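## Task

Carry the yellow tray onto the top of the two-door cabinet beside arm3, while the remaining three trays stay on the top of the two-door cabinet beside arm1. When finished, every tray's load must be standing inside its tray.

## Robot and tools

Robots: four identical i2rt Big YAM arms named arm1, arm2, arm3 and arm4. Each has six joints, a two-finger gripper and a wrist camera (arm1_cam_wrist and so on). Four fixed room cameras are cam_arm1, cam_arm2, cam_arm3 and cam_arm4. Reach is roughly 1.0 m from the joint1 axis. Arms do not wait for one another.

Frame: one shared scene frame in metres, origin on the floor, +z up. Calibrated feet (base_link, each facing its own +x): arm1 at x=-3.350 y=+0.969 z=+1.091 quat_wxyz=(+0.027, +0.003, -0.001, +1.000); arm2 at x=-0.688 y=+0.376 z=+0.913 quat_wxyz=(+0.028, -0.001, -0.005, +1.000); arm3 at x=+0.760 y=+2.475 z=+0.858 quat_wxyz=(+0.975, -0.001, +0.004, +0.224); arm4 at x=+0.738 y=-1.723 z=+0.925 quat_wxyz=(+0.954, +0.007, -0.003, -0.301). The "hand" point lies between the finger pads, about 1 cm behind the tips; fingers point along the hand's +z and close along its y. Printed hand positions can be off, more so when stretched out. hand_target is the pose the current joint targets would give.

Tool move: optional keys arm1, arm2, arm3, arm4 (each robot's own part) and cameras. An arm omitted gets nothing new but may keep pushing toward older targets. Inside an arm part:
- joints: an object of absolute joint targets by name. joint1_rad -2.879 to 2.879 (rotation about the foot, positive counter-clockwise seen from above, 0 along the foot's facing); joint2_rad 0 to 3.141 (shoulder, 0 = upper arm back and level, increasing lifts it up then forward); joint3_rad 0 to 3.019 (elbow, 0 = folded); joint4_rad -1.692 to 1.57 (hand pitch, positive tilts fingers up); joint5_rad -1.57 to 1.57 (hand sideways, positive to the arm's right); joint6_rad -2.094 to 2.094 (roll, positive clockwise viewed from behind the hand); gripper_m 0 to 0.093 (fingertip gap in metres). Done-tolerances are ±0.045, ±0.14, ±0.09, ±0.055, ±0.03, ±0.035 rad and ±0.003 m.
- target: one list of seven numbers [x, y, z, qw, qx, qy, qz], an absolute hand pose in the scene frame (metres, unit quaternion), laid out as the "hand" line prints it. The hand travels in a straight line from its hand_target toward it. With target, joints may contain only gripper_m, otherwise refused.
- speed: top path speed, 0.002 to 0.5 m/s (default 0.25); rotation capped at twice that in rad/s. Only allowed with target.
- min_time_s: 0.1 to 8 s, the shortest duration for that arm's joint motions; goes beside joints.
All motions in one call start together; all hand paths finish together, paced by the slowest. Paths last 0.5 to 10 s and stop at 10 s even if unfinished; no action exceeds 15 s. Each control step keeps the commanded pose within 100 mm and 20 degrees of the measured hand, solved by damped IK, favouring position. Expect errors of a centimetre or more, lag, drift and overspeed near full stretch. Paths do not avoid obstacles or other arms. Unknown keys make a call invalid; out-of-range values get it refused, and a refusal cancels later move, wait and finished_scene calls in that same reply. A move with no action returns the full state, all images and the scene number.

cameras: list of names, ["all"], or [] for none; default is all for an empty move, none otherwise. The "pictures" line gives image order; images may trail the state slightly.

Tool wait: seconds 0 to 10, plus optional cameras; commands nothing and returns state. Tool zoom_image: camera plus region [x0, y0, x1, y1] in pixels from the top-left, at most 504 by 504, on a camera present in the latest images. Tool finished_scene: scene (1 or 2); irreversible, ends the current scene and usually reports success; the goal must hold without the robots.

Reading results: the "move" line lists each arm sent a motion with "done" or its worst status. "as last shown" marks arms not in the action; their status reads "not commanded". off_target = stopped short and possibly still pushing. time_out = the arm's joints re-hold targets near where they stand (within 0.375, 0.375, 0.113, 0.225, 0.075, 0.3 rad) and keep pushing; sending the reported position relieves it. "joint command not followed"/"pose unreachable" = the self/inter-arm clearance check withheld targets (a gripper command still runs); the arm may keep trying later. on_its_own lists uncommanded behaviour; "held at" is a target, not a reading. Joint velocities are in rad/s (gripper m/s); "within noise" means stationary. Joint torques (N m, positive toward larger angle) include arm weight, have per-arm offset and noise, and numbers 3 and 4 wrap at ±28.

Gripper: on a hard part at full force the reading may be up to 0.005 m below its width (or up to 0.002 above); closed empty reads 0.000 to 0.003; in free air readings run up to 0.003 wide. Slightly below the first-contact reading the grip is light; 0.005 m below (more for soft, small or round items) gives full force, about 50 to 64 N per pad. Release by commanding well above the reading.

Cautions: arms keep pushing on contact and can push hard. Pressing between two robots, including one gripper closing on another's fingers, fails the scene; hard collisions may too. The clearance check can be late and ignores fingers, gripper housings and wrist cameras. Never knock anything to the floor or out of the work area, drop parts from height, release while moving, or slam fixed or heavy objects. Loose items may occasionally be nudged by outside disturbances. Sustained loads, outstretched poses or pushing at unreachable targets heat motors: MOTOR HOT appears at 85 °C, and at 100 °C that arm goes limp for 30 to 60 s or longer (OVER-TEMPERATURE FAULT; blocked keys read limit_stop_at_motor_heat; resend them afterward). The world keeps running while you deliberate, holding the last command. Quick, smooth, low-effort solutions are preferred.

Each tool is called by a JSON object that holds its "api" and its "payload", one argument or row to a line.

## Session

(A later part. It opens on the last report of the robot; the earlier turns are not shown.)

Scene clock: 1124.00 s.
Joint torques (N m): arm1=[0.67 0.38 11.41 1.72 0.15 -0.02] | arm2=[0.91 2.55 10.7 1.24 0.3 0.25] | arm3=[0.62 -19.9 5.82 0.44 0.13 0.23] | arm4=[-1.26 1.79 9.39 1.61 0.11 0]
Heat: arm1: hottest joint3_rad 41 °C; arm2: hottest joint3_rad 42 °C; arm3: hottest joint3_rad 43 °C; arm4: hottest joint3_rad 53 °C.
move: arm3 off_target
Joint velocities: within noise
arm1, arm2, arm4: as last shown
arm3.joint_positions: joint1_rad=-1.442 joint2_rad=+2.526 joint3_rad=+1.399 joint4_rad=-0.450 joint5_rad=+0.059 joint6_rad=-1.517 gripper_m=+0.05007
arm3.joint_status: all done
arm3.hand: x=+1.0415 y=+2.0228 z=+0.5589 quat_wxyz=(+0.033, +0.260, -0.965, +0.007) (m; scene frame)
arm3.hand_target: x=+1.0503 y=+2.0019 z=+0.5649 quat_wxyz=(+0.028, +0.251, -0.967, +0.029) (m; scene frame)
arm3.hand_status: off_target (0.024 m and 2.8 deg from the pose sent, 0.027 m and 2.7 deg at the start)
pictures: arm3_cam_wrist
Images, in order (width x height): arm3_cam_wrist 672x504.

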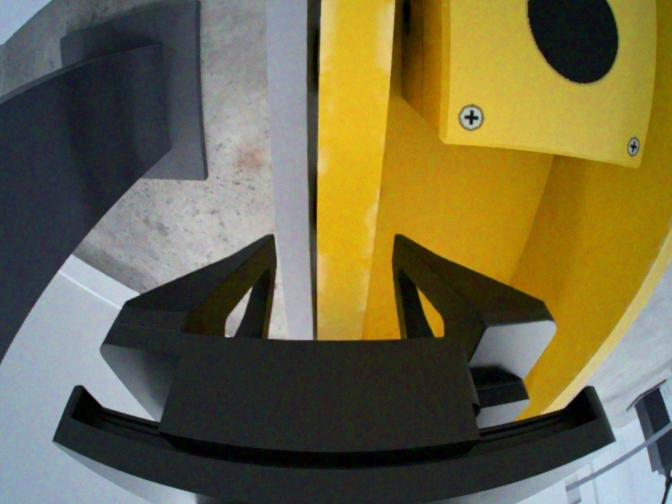

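{"api": "move", "payload": {
  "arm3": {"joints": {"gripper_m": 0.0}},
  "cameras": []
}}

{"api": "move", "payload": {
  "arm3": {"target": [1.0505, 2.0015, 0.65, -0.0282, -0.2509, 0.9675, -0.0289], "speed": 0.1},
  "cameras": ["arm3_cam_wrist", "cam_arm3"]
}}

Scene clock: 1193.33 s.
Joint torques (N m): arm1=[0.67 0.32 11.41 1.73 0.15 -0.03] | arm2=[1.14 3.14 10.55 1.35 0.23 0.27] | arm3=[0.5 -19.78 5.46 0.28 0.04 0.16] | arm4=[-1.14 1.61 9.4 1.63 0.1 -0.01]
Heat: arm1: hottest joint3_rad 42 °C; arm2: hottest joint3_rad 43 °C; arm3: hottest joint3_rad 41 °C; arm4: hottest joint3_rad 53 °C.
move: arm3 off_target
Joint velocities: within noise
arm1, arm2, arm4: as last shown
arm3.joint_positions: joint1_rad=-1.442 joint2_rad=+2.524 joint3_rad=+1.404 joint4_rad=-0.445 joint5_rad=+0.061 joint6_rad=-1.510 gripper_m=+0.01220
arm3.joint_status: gripper_m off_target (ended at +0.01223, target +0.00000)
arm3.hand: x=+1.0438 y=+2.0185 z=+0.5607 quat_wxyz=(+0.032, +0.257, -0.966, +0.013) (m; scene frame)
arm3.hand_target: x=+1.0502 y=+2.0020 z=+0.5648 quat_wxyz=(+0.028, +0.251, -0.967, +0.029) (m; scene frame)
arm3.hand_status: not commanded
pictures: none
No camera images: "cameras" was empty.

Scene clock: 1195.00 s.
Joint torques (N m): arm1=[0.85 0.09 11.47 1.72 0.16 -0.02] | arm2=[0.44 2.08 10.44 1.24 0.24 0.24] | arm3=[0.5 -24.88 3.7 -0.25 -0.18 0.12] | arm4=[-1.03 1.32 9.37 1.59 0.1 0]
Heat: arm1: hottest joint3_rad 42 °C; arm2: hottest joint3_rad 43 °C; arm3: hottest joint3_rad 41 °C; arm4: hottest joint3_rad 53 °C.
move: arm3 off_target
Joint velocities: within noise
arm1, arm2, arm4: as last shown
arm3.joint_positions: joint1_rad=-1.442 joint2_rad=+2.400 joint3_rad=+1.354 joint4_rad=-0.545 joint5_rad=+0.067 joint6_rad=-1.508 gripper_m=+0.01220
arm3.joint_status: not commanded
arm3.hand: x=+1.0412 y=+2.0214 z=+0.6162 quat_wxyz=(+0.039, +0.256, -0.966, +0.002) (m; scene frame)
arm3.hand_target: x=+1.0502 y=+2.0019 z=+0.6491 quat_wxyz=(+0.028, +0.251, -0.967, +0.029) (m; scene frame)
arm3.hand_status: off_target (0.040 m and 3.4 deg from the pose sent, 0.091 m and 2.0 deg at the start)
pictures: arm3_cam_wrist, cam_arm3
Images, in order (width x height): arm3_cam_wrist 672x504, cam_arm3 896x504.

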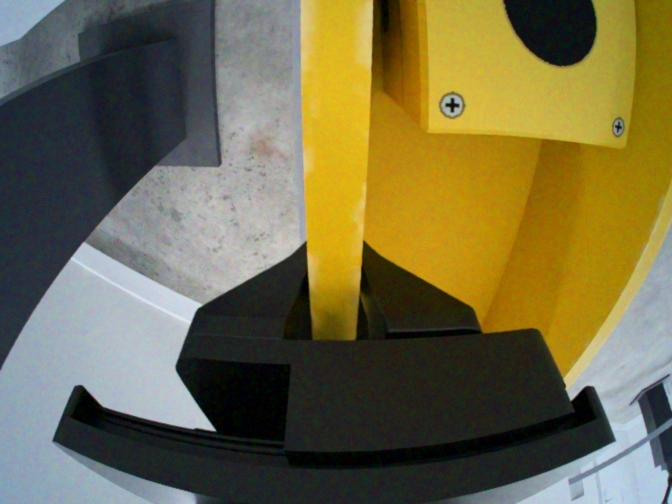

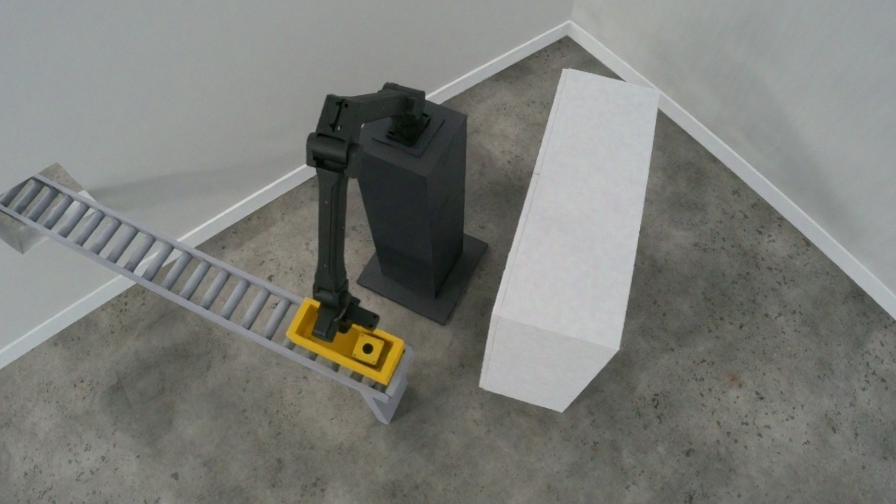

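{"api": "move", "payload": {
  "arm3": {"target": [1.0505, 2.0015, 0.97, -0.0282, -0.2509, 0.9675, -0.0289], "speed": 0.2},
  "cameras": []
}}

{"api": "move", "payload": {
  "arm3": {"joints": {"joint1_rad": 0.15, "joint6_rad": -1.57}, "min_time_s": 3},
  "cameras": ["arm3_cam_wrist", "cam_arm3"]
}}

Scene clock: 1207.33 s.
Joint torques (N m): arm1=[1.03 0.21 11.43 1.76 0.16 -0.03] | arm2=[1.2 1.55 10.63 1.24 0.27 0.19] | arm3=[0.38 -21.66 13.89 -0.47 -0.15 0.06] | arm4=[-1.38 1.61 9.39 1.58 0.09 0.01]
Heat: arm1: hottest joint3_rad 42 °C; arm2: hottest joint3_rad 43 °C; arm3: hottest joint3_rad 41 °C; arm4: hottest joint3_rad 53 °C.
move: arm3 off_target
Joint velocities: within noise
arm1.joint_positions: joint1_rad=+1.590 joint2_rad=+0.625 joint3_rad=+1.297 joint4_rad=-1.189 joint5_rad=+0.002 joint6_rad=+0.516 gripper_m=+0.03991
arm1.joint_status: not commanded
arm1.hand: x=-3.3565 y=+0.6991 z=+1.6133 quat_wxyz=(+0.428, +0.754, +0.423, -0.263) (m; scene frame)
arm1.hand_target: x=-3.3534 y=+0.7021 z=+1.6265 quat_wxyz=(+0.434, +0.745, +0.431, -0.268) (m; scene frame)
arm1.hand_status: not commanded
arm2, arm4: as last shown
arm3.joint_positions: joint1_rad=-1.444 joint2_rad=+1.863 joint3_rad=+1.405 joint4_rad=-1.200 joint5_rad=+0.067 joint6_rad=-1.508 gripper_m=+0.01220
arm3.joint_status: not commanded
arm3.hand: x=+1.0338 y=+2.0362 z=+0.9160 quat_wxyz=(+0.050, +0.256, -0.965, -0.030) (m; scene frame)
arm3.hand_target: x=+1.0478 y=+2.0054 z=+0.9709 quat_wxyz=(+0.029, +0.251, -0.967, +0.029) (m; scene frame)
arm3.hand_status: off_target (0.066 m and 7.2 deg from the pose sent, 0.354 m and 3.4 deg at the start; pose on its path clipped on 13 of 77 steps)
pictures: none
No camera images: "cameras" was empty.

Scene clock: 1211.20 s.
Joint torques (N m): arm1=[0.62 0.32 11.43 1.74 0.16 -0.02] | arm2=[0.91 2.2 10.78 1.4 0.28 0.2] | arm3=[0.79 -21.77 13.85 -0.46 -0.32 -0.08] | arm4=[-0.97 1.26 9.33 1.52 0.1 0]
Heat: arm1: hottest joint3_rad 42 °C; arm2: hottest joint3_rad 43 °C; arm3: hottest joint3_rad 42 °C; arm4: hottest joint3_rad 53 °C.
move: arm3 done
Joint velocities: within noise
arm1, arm2, arm4: as last shown
arm3.joint_positions: joint1_rad=+0.158 joint2_rad=+1.863 joint3_rad=+1.405 joint4_rad=-1.200 joint5_rad=+0.071 joint6_rad=-1.556 gripper_m=+0.01220
arm3.joint_status: all done
arm3.hand: x=+1.1918 y=+2.7611 z=+0.9124 quat_wxyz=(+0.058, +0.883, -0.467, +0.009) (m; scene frame)
arm3.hand_target: x=+1.2215 y=+2.7778 z=+0.9670 quat_wxyz=(+0.001, +0.884, -0.466, +0.035) (m; scene frame)
arm3.hand_status: not commanded
pictures: arm3_cam_wrist, cam_arm3
Images, in order (width x height): arm3_cam_wrist 672x504, cam_arm3 896x504.

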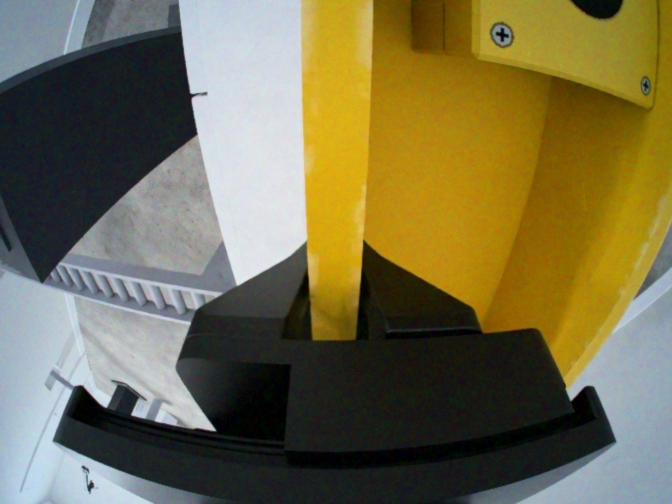

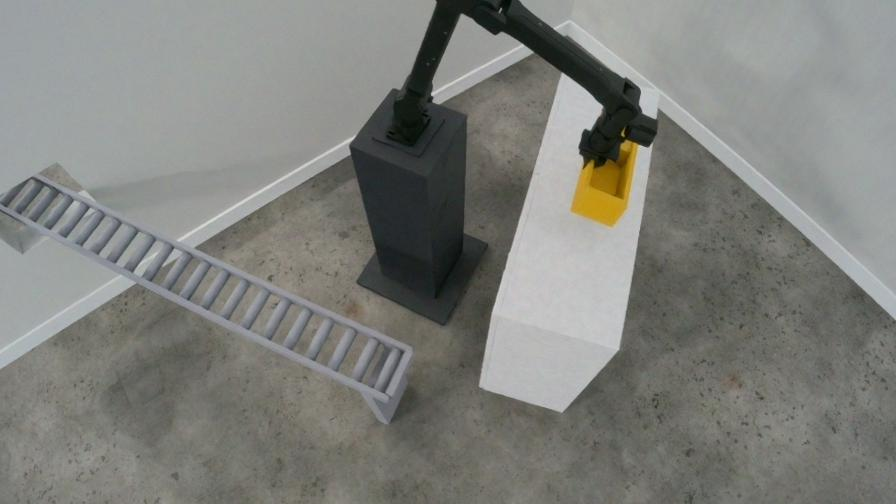

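{"api": "move", "payload": {
  "arm3": {"target": [1.210, 2.770, 0.885, -0.0402, 0.885, -0.4656, 0.0184], "speed": 0.15},
  "cameras": ["arm3_cam_wrist", "cam_arm3"]
}}

{"api": "zoom_image", "payload": {
  "camera": "cam_arm3",
  "region": [480, 40, 720, 300]
}}

Scene clock: 1265.40 s.
Joint torques (N m): arm1=[0.44 0.38 11.44 1.74 0.16 -0.03] | arm2=[1.67 2.84 10.74 1.43 0.25 0.3] | arm3=[0.73 -20.48 7.39 0.81 -0.87 -0.09] | arm4=[-0.97 1.61 9.44 1.57 0.1 -0.01]
Heat: arm1: hottest joint3_rad 42 °C; arm2: hottest joint3_rad 43 °C; arm3: hottest joint3_rad 53 °C; arm4: hottest joint3_rad 53 °C.
move: arm3 off_target
Joint velocities: within noise
arm1, arm4: as last shown
arm2.joint_positions: joint1_rad=-0.920 joint2_rad=+0.622 joint3_rad=+1.295 joint4_rad=-1.189 joint5_rad=-0.004 joint6_rad=-0.415 gripper_m=+0.04491
arm2.joint_status: not commanded
arm2.hand: x=-0.8394 y=+0.5931 z=+1.4370 quat_wxyz=(-0.325, +0.830, -0.236, -0.388) (m; scene frame)
arm2.hand_target: x=-0.8374 y=+0.5915 z=+1.4507 quat_wxyz=(-0.328, +0.823, -0.242, -0.395) (m; scene frame)
arm2.hand_status: not commanded
arm3.joint_positions: joint1_rad=+0.137 joint2_rad=+1.878 joint3_rad=+1.276 joint4_rad=-0.944 joint5_rad=+0.014 joint6_rad=-1.577 gripper_m=+0.01220
arm3.joint_status: not commanded
arm3.hand: x=+1.1963 y=+2.7630 z=+0.8610 quat_wxyz=(-0.005, +0.883, -0.469, +0.010) (m; scene frame)
arm3.hand_target: x=+1.2095 y=+2.7696 z=+0.8851 quat_wxyz=(-0.040, +0.884, -0.465, +0.019) (m; scene frame)
arm3.hand_status: off_target (0.029 m and 4.2 deg from the pose sent, 0.034 m and 11.3 deg at the start)
pictures: arm3_cam_wrist, cam_arm3
Images, in order (width x height): arm3_cam_wrist 672x504, cam_arm3 896x504.

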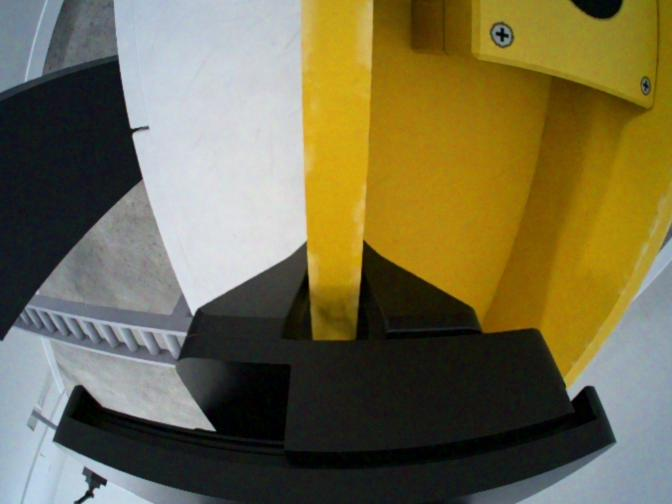

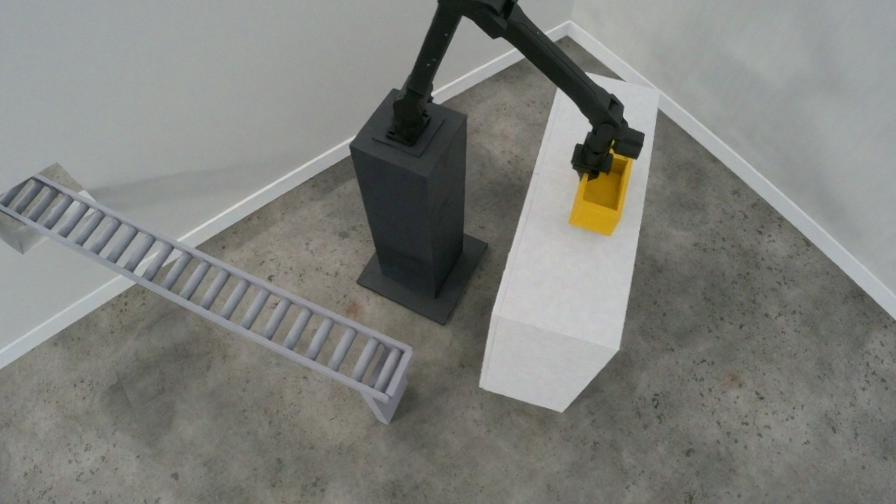

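Scaled by 1.938 from the camera's 896x504 image, which has a finer 1280x720 frame.

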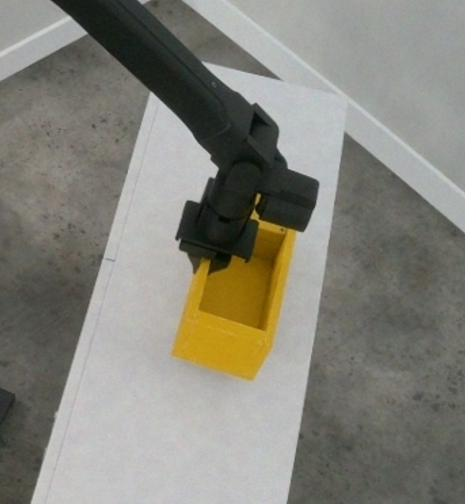

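{"api": "move", "payload": {
  "arm3": {"target": [1.208, 2.769, 0.842, -0.030, 0.885, -0.4656, 0.0125], "speed": 0.1},
  "cameras": ["arm3_cam_wrist", "cam_arm3"]
}}

{"api": "zoom_image", "payload": {
  "camera": "cam_arm3",
  "region": [540, 120, 660, 250]
}}

Scene clock: 1284.10 s.
Joint torques (N m): arm1=[0.67 0.26 11.44 1.73 0.15 -0.03] | arm2=[1.08 2.2 10.77 1.44 0.19 0.19] | arm3=[0.79 -19.55 6.57 0.59 -0.28 -0.03] | arm4=[-1.03 1.61 9.4 1.63 0.09 0]
Heat: arm1: hottest joint3_rad 42 °C; arm2: hottest joint3_rad 43 °C; arm3: hottest joint3_rad 49 °C; arm4: hottest joint3_rad 53 °C.
move: arm3 off_target
Joint velocities: within noise
arm1, arm2: as last shown
arm3.joint_positions: joint1_rad=+0.134 joint2_rad=+1.936 joint3_rad=+1.259 joint4_rad=-0.868 joint5_rad=-0.001 joint6_rad=-1.582 gripper_m=+0.01220
arm3.joint_status: not commanded
arm3.hand: x=+1.1974 y=+2.7653 z=+0.8271 quat_wxyz=(-0.009, +0.884, -0.468, +0.003) (m; scene frame)
arm3.hand_target: x=+1.2077 y=+2.7687 z=+0.8420 quat_wxyz=(-0.030, +0.885, -0.465, +0.013) (m; scene frame)
arm3.hand_status: off_target (0.019 m and 2.7 deg from the pose sent, 0.023 m and 2.9 deg at the start)
arm4.joint_positions: joint1_rad=-0.674 joint2_rad=+0.598 joint3_rad=+1.422 joint4_rad=-1.373 joint5_rad=+0.010 joint6_rad=+0.589 gripper_m=+0.09396
arm4.joint_status: not commanded
arm4.hand: x=+0.7921 y=-1.9387 z=+1.4740 quat_wxyz=(-0.457, -0.708, -0.513, +0.164) (m; scene frame)
arm4.hand_target: x=+0.7911 y=-1.9359 z=+1.4847 quat_wxyz=(-0.467, -0.703, -0.509, +0.168) (m; scene frame)
arm4.hand_status: not commanded
pictures: arm3_cam_wrist, cam_arm3
Images, in order (width x height): arm3_cam_wrist 672x504, cam_arm3 896x504.

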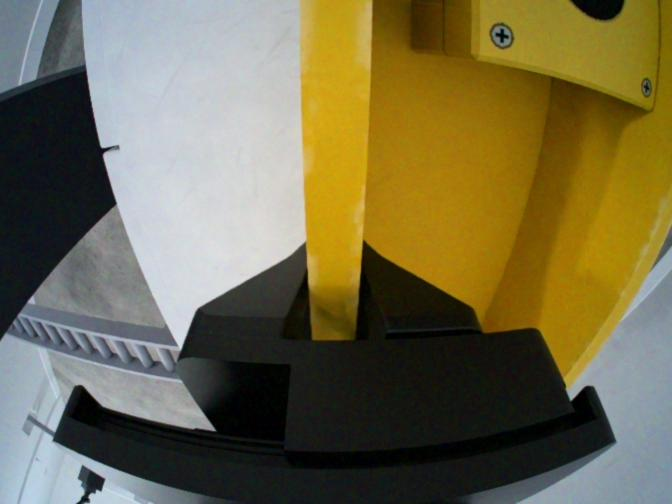

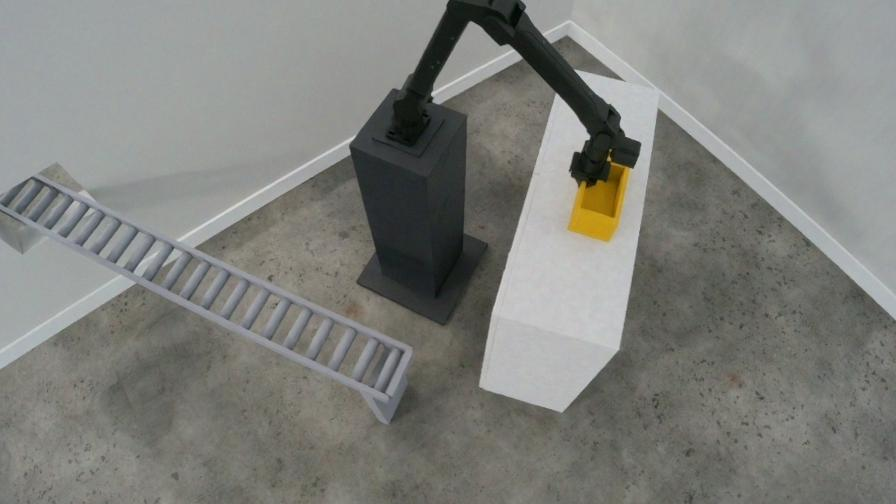

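Scaled by 3.877 from the camera's 896x504 image, which has a finer 1280x720 frame.

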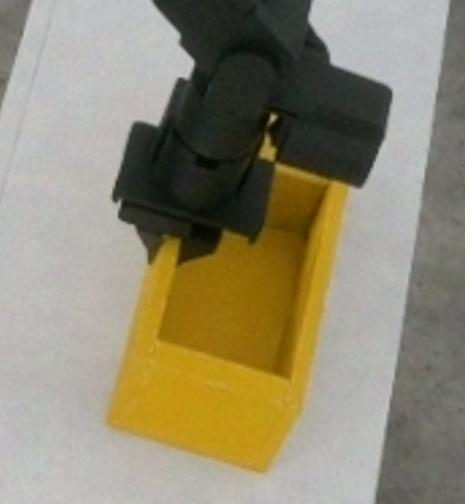

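{"api": "move", "payload": {
  "arm3": {"target": [1.207, 2.768, 0.818, -0.022, 0.885, -0.4656, 0.009], "speed": 0.08},
  "cameras": ["cam_arm3"]
}}

{"api": "zoom_image", "payload": {
  "camera": "cam_arm3",
  "region": [540, 120, 660, 250]
}}

Scene clock: 1296.03 s.
Joint torques (N m): arm1=[0.56 0.21 11.47 1.72 0.15 -0.02] | arm2=[0.85 2.26 10.62 1.55 0.23 0.21] | arm3=[0.79 -16.67 6.23 0.68 -0.22 0] | arm4=[-0.85 1.55 9.37 1.58 0.12 0.01]
Heat: arm1: hottest joint3_rad 42 °C; arm2: hottest joint3_rad 43 °C; arm3: hottest joint3_rad 48 °C; arm4: hottest joint3_rad 53 °C.
move: arm3 done
Joint velocities: within noise
arm1, arm2, arm4: as last shown
arm3.joint_positions: joint1_rad=+0.134 joint2_rad=+1.944 joint3_rad=+1.259 joint4_rad=-0.837 joint5_rad=-0.001 joint6_rad=-1.584 gripper_m=+0.01220
arm3.joint_status: not commanded
arm3.hand: x=+1.2026 y=+2.7688 z=+0.8229 quat_wxyz=(-0.018, +0.884, -0.467, +0.008) (m; scene frame)
arm3.hand_target: x=+1.2069 y=+2.7678 z=+0.8180 quat_wxyz=(-0.022, +0.885, -0.466, +0.009) (m; scene frame)
arm3.hand_status: done (0.007 m and 0.4 deg from the pose sent, 0.014 m and 1.7 deg at the start)
pictures: cam_arm3
Images, in order (width x height): cam_arm3 896x504.

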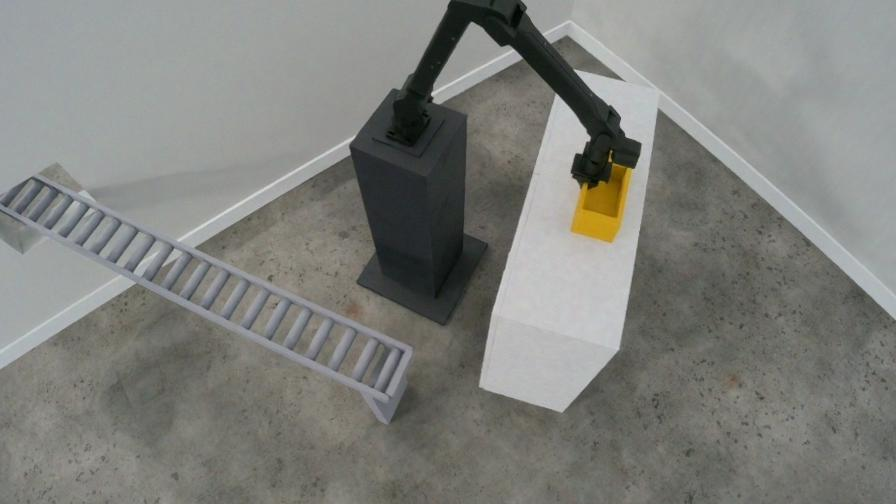

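Scaled by 3.877 from the camera's 896x504 image, which has a finer 1280x720 frame.

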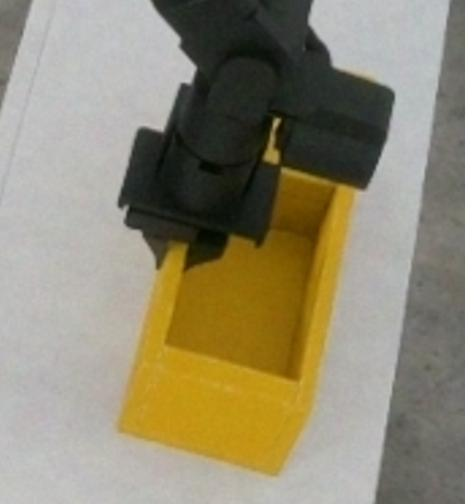

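{"api": "move", "payload": {
  "arm3": {"target": [1.204, 2.767, 0.808, -0.002, 0.885, -0.4656, 0.001], "speed": 0.08},
  "cameras": ["cam_arm3", "arm3_cam_wrist"]
}}

{"api": "zoom_image", "payload": {
  "camera": "cam_arm3",
  "region": [540, 120, 660, 250]
}}

Scene clock: 1315.47 s.
Joint torques (N m): arm1=[0.5 0.26 11.45 1.72 0.15 -0.02] | arm2=[1.26 2.08 10.8 1.14 0.28 0.31] | arm3=[1.14 -14.27 7.84 -0.44 0 0.03] | arm4=[-0.85 1.44 9.42 1.65 0.1 0.01]
Heat: arm1: hottest joint3_rad 42 °C; arm2: hottest joint3_rad 43 °C; arm3: hottest joint3_rad 46 °C; arm4: hottest joint3_rad 53 °C.
move: arm3 off_target
Joint velocities: within noise
arm1, arm2, arm4: as last shown
arm3.joint_positions: joint1_rad=+0.134 joint2_rad=+1.947 joint3_rad=+1.259 joint4_rad=-0.839 joint5_rad=-0.001 joint6_rad=-1.584 gripper_m=+0.01220
arm3.joint_status: not commanded
arm3.hand: x=+1.2018 y=+2.7682 z=+0.8218 quat_wxyz=(-0.016, +0.884, -0.467, +0.007) (m; scene frame)
arm3.hand_target: x=+1.2036 y=+2.7666 z=+0.8081 quat_wxyz=(-0.002, +0.885, -0.466, +0.001) (m; scene frame)
arm3.hand_status: off_target (0.014 m and 1.8 deg from the pose sent, 0.015 m and 2.1 deg at the start)
pictures: arm3_cam_wrist, cam_arm3
Images, in order (width x height): arm3_cam_wrist 672x504, cam_arm3 896x504.

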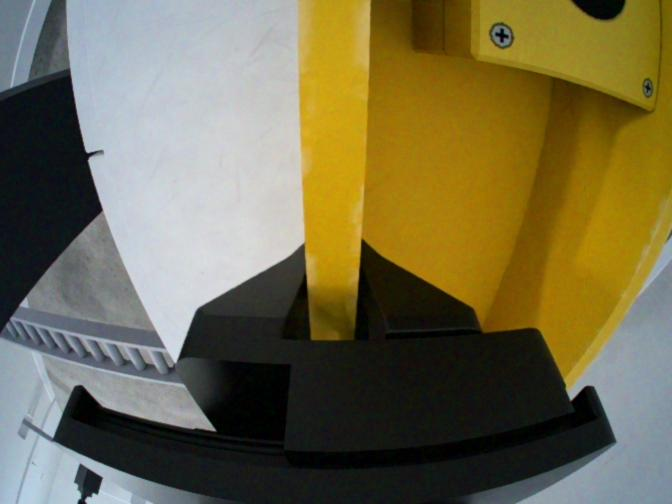

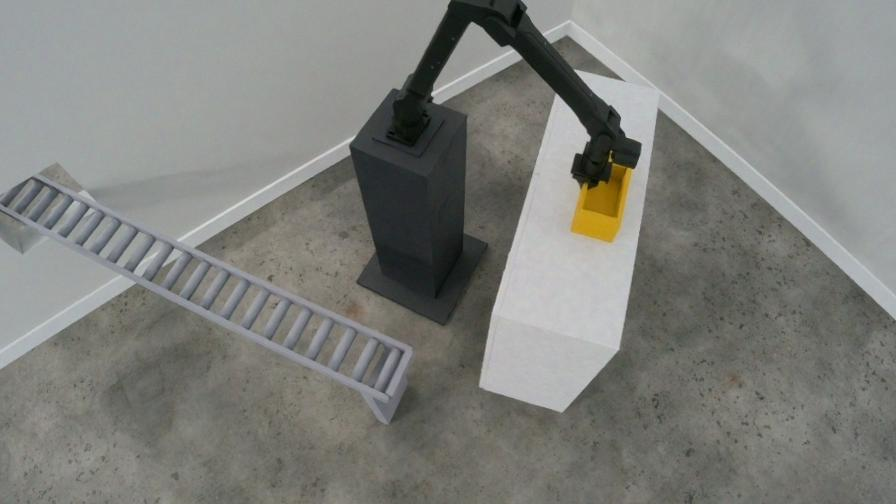

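Scaled by 3.877 from the camera's 896x504 image, which has a finer 1280x720 frame.

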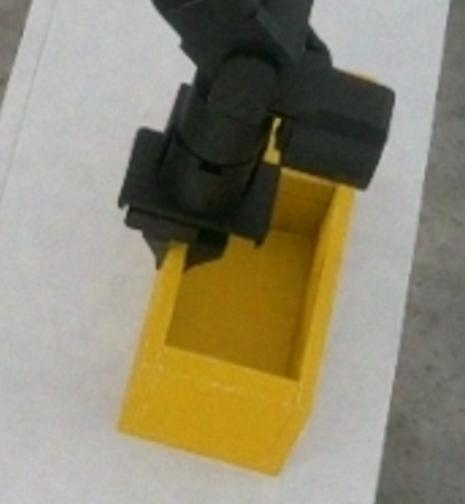

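{"api": "move", "payload": {
  "arm3": {"target": [1.204, 2.767, 0.96, -0.002, 0.885, -0.4656, 0.001], "speed": 0.2, "joints": {"gripper_m": 0.045}},
  "cameras": ["cam_arm3", "arm3_cam_wrist", "cam_arm1"]
}}

{"api": "zoom_image", "payload": {
  "camera": "cam_arm3",
  "region": [540, 120, 660, 250]
}}

{"api": "zoom_image", "payload": {
  "camera": "cam_arm1",
  "region": [440, 160, 680, 300]
}}

Scene clock: 1327.37 s.
Joint torques (N m): arm1=[0.73 0.32 11.44 1.68 0.17 -0.04] | arm2=[0.85 1.85 10.67 1.43 0.24 0.24] | arm3=[1.08 -17.44 11.6 -0.42 0.02 0.04] | arm4=[-1.32 1.44 9.39 1.61 0.11 -0.01]
Heat: arm1: hottest joint3_rad 42 °C; arm2: hottest joint3_rad 43 °C; arm3: hottest joint3_rad 45 °C; arm4: hottest joint3_rad 53 °C.
move: arm3 off_target
Joint velocities: within noise
arm1, arm2, arm4: as last shown
arm3.joint_positions: joint1_rad=+0.134 joint2_rad=+1.789 joint3_rad=+1.373 joint4_rad=-1.193 joint5_rad=-0.001 joint6_rad=-1.584 gripper_m=+0.04496
arm3.joint_status: all done
arm3.hand: x=+1.1859 y=+2.7574 z=+0.9375 quat_wxyz=(+0.020, +0.884, -0.467, -0.012) (m; scene frame)
arm3.hand_target: x=+1.2031 y=+2.7663 z=+0.9603 quat_wxyz=(-0.002, +0.885, -0.466, +0.001) (m; scene frame)
arm3.hand_status: off_target (0.030 m and 2.9 deg from the pose sent, 0.138 m and 1.8 deg at the start)
pictures: arm3_cam_wrist, cam_arm1, cam_arm3
Images, in order (width x height): arm3_cam_wrist 672x504, cam_arm1 896x504, cam_arm3 896x504.

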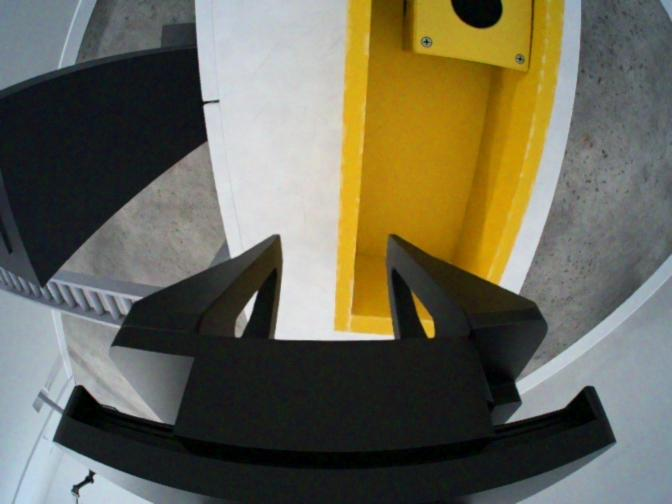

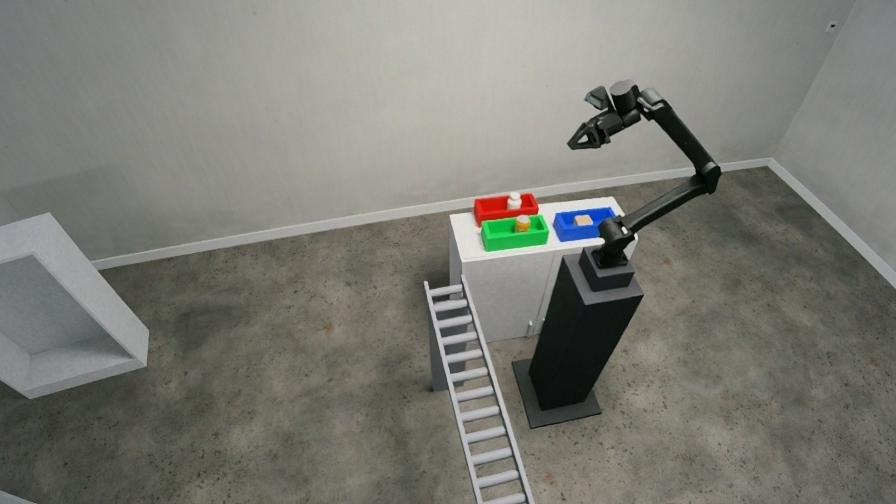

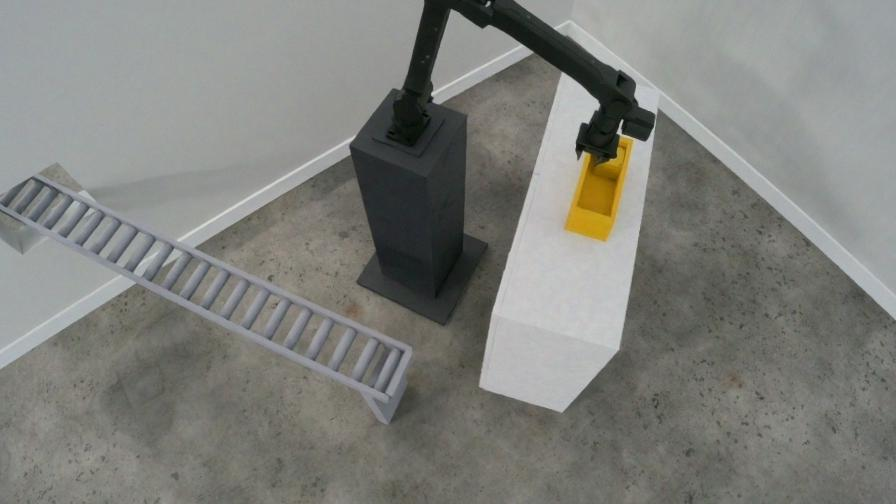

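Scaled by 3.877 from the camera's 896x504 image, which has a finer 1280x720 frame.

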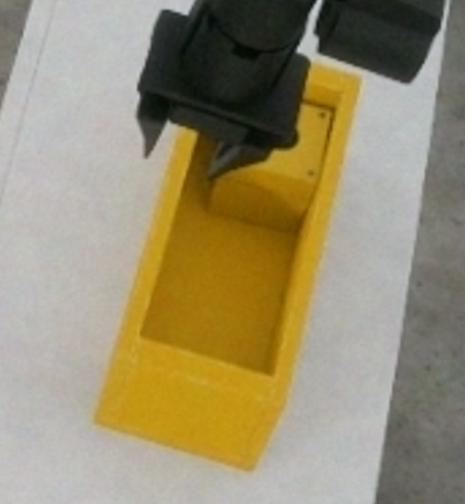

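Scaled by 2.100 from the camera's 896x504 image, which has a finer 1280x720 frame.

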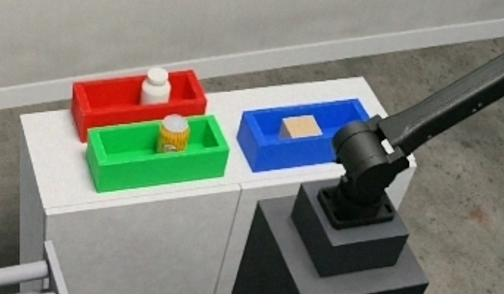

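{"api": "move", "payload": {
  "cameras": ["cam_arm1", "cam_arm3", "arm3_cam_wrist"]
}}

Scene clock: 1340.30 s.
Joint torques (N m): arm1=[0.79 0.38 11.4 1.73 0.16 -0.03] | arm2=[1.2 1.79 10.65 1.47 0.28 0.24] | arm3=[1.26 -17.49 11.59 -0.5 0.02 0.04] | arm4=[-1.26 1.55 9.35 1.62 0.09 0.01]
Heat: arm1: hottest joint3_rad 42 °C; arm2: hottest joint3_rad 43 °C; arm3: hottest joint3_rad 47 °C; arm4: hottest joint3_rad 53 °C.
Joint velocities: within noise
arm1.joint_positions: joint1_rad=+1.590 joint2_rad=+0.625 joint3_rad=+1.297 joint4_rad=-1.189 joint5_rad=+0.002 joint6_rad=+0.516 gripper_m=+0.03991
arm1.joint_status: not commanded
arm1.hand: x=-3.3565 y=+0.6991 z=+1.6133 quat_wxyz=(+0.428, +0.754, +0.423, -0.263) (m; scene frame)
arm1.hand_target: x=-3.3534 y=+0.7021 z=+1.6265 quat_wxyz=(+0.434, +0.745, +0.431, -0.268) (m; scene frame)
arm1.hand_status: not commanded
arm2.joint_positions: joint1_rad=-0.920 joint2_rad=+0.622 joint3_rad=+1.295 joint4_rad=-1.189 joint5_rad=-0.004 joint6_rad=-0.415 gripper_m=+0.04491
arm2.joint_status: not commanded
arm2.hand: x=-0.8394 y=+0.5931 z=+1.4370 quat_wxyz=(-0.325, +0.830, -0.236, -0.388) (m; scene frame)
arm2.hand_target: x=-0.8374 y=+0.5915 z=+1.4507 quat_wxyz=(-0.328, +0.823, -0.242, -0.395) (m; scene frame)
arm2.hand_status: not commanded
arm3.joint_positions: joint1_rad=+0.134 joint2_rad=+1.789 joint3_rad=+1.373 joint4_rad=-1.193 joint5_rad=-0.001 joint6_rad=-1.584 gripper_m=+0.04496
arm3.joint_status: all done
arm3.hand: x=+1.1858 y=+2.7574 z=+0.9375 quat_wxyz=(+0.020, +0.884, -0.467, -0.013) (m; scene frame)
arm3.hand_target: x=+1.2031 y=+2.7663 z=+0.9603 quat_wxyz=(-0.002, +0.885, -0.466, +0.001) (m; scene frame)
arm3.hand_status: off_target (0.030 m and 3.0 deg from the pose sent, 0.138 m and 1.8 deg at the start)
arm4.joint_positions: joint1_rad=-0.674 joint2_rad=+0.598 joint3_rad=+1.422 joint4_rad=-1.373 joint5_rad=+0.010 joint6_rad=+0.589 gripper_m=+0.09396
arm4.joint_status: not commanded
arm4.hand: x=+0.7921 y=-1.9387 z=+1.4740 quat_wxyz=(-0.457, -0.708, -0.513, +0.164) (m; scene frame)
arm4.hand_target: x=+0.7911 y=-1.9359 z=+1.4847 quat_wxyz=(-0.467, -0.703, -0.509, +0.168) (m; scene frame)
arm4.hand_status: not commanded
pictures: arm3_cam_wrist, cam_arm1, cam_arm3
Images, in order (width x height): arm3_cam_wrist 672x504, cam_arm1 896x504, cam_arm3 896x504.

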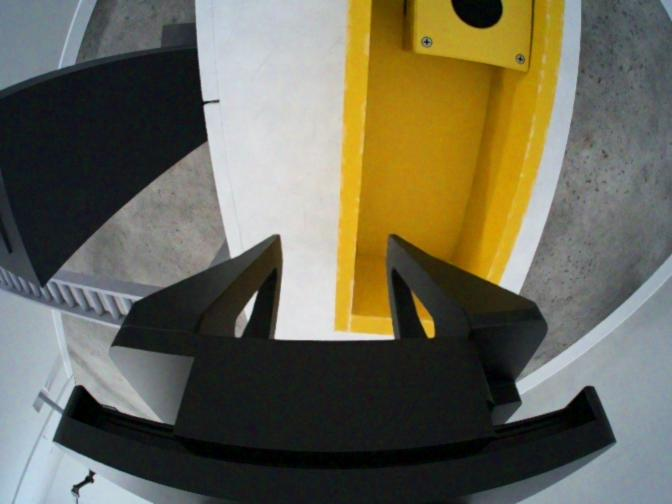

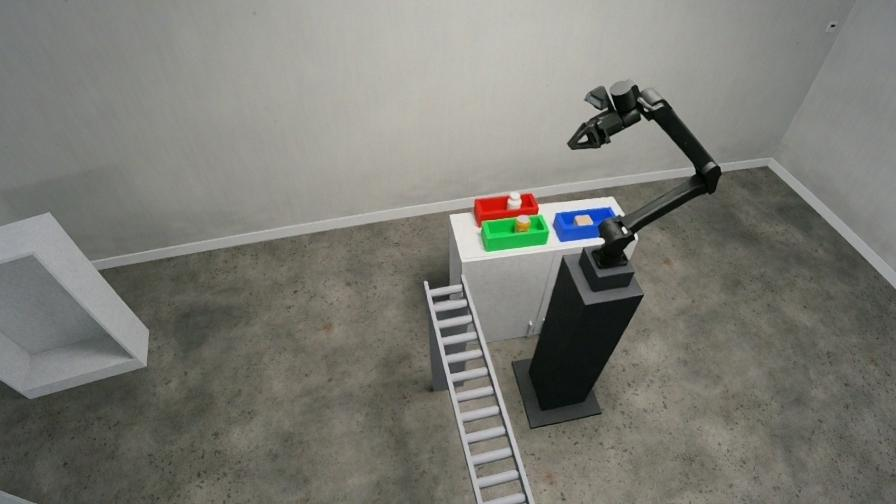

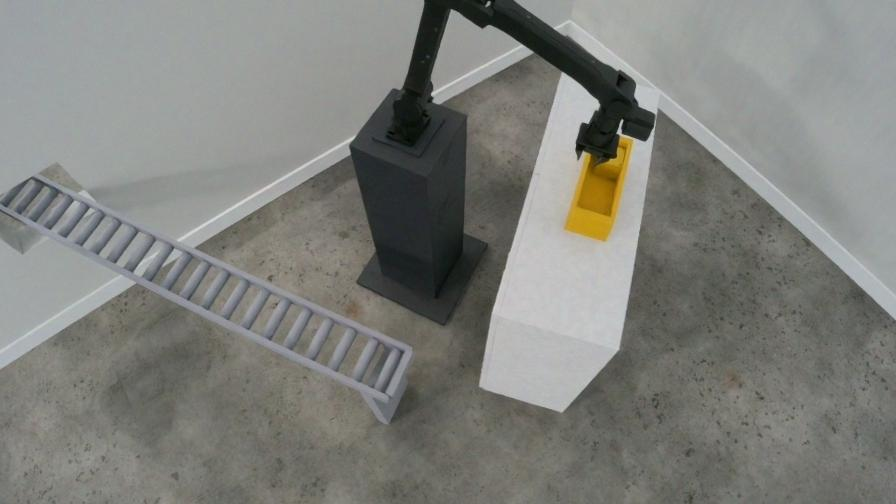

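{"api": "finished_scene", "payload": {
  "scene": 2
}}

The scene is finished: the task was done.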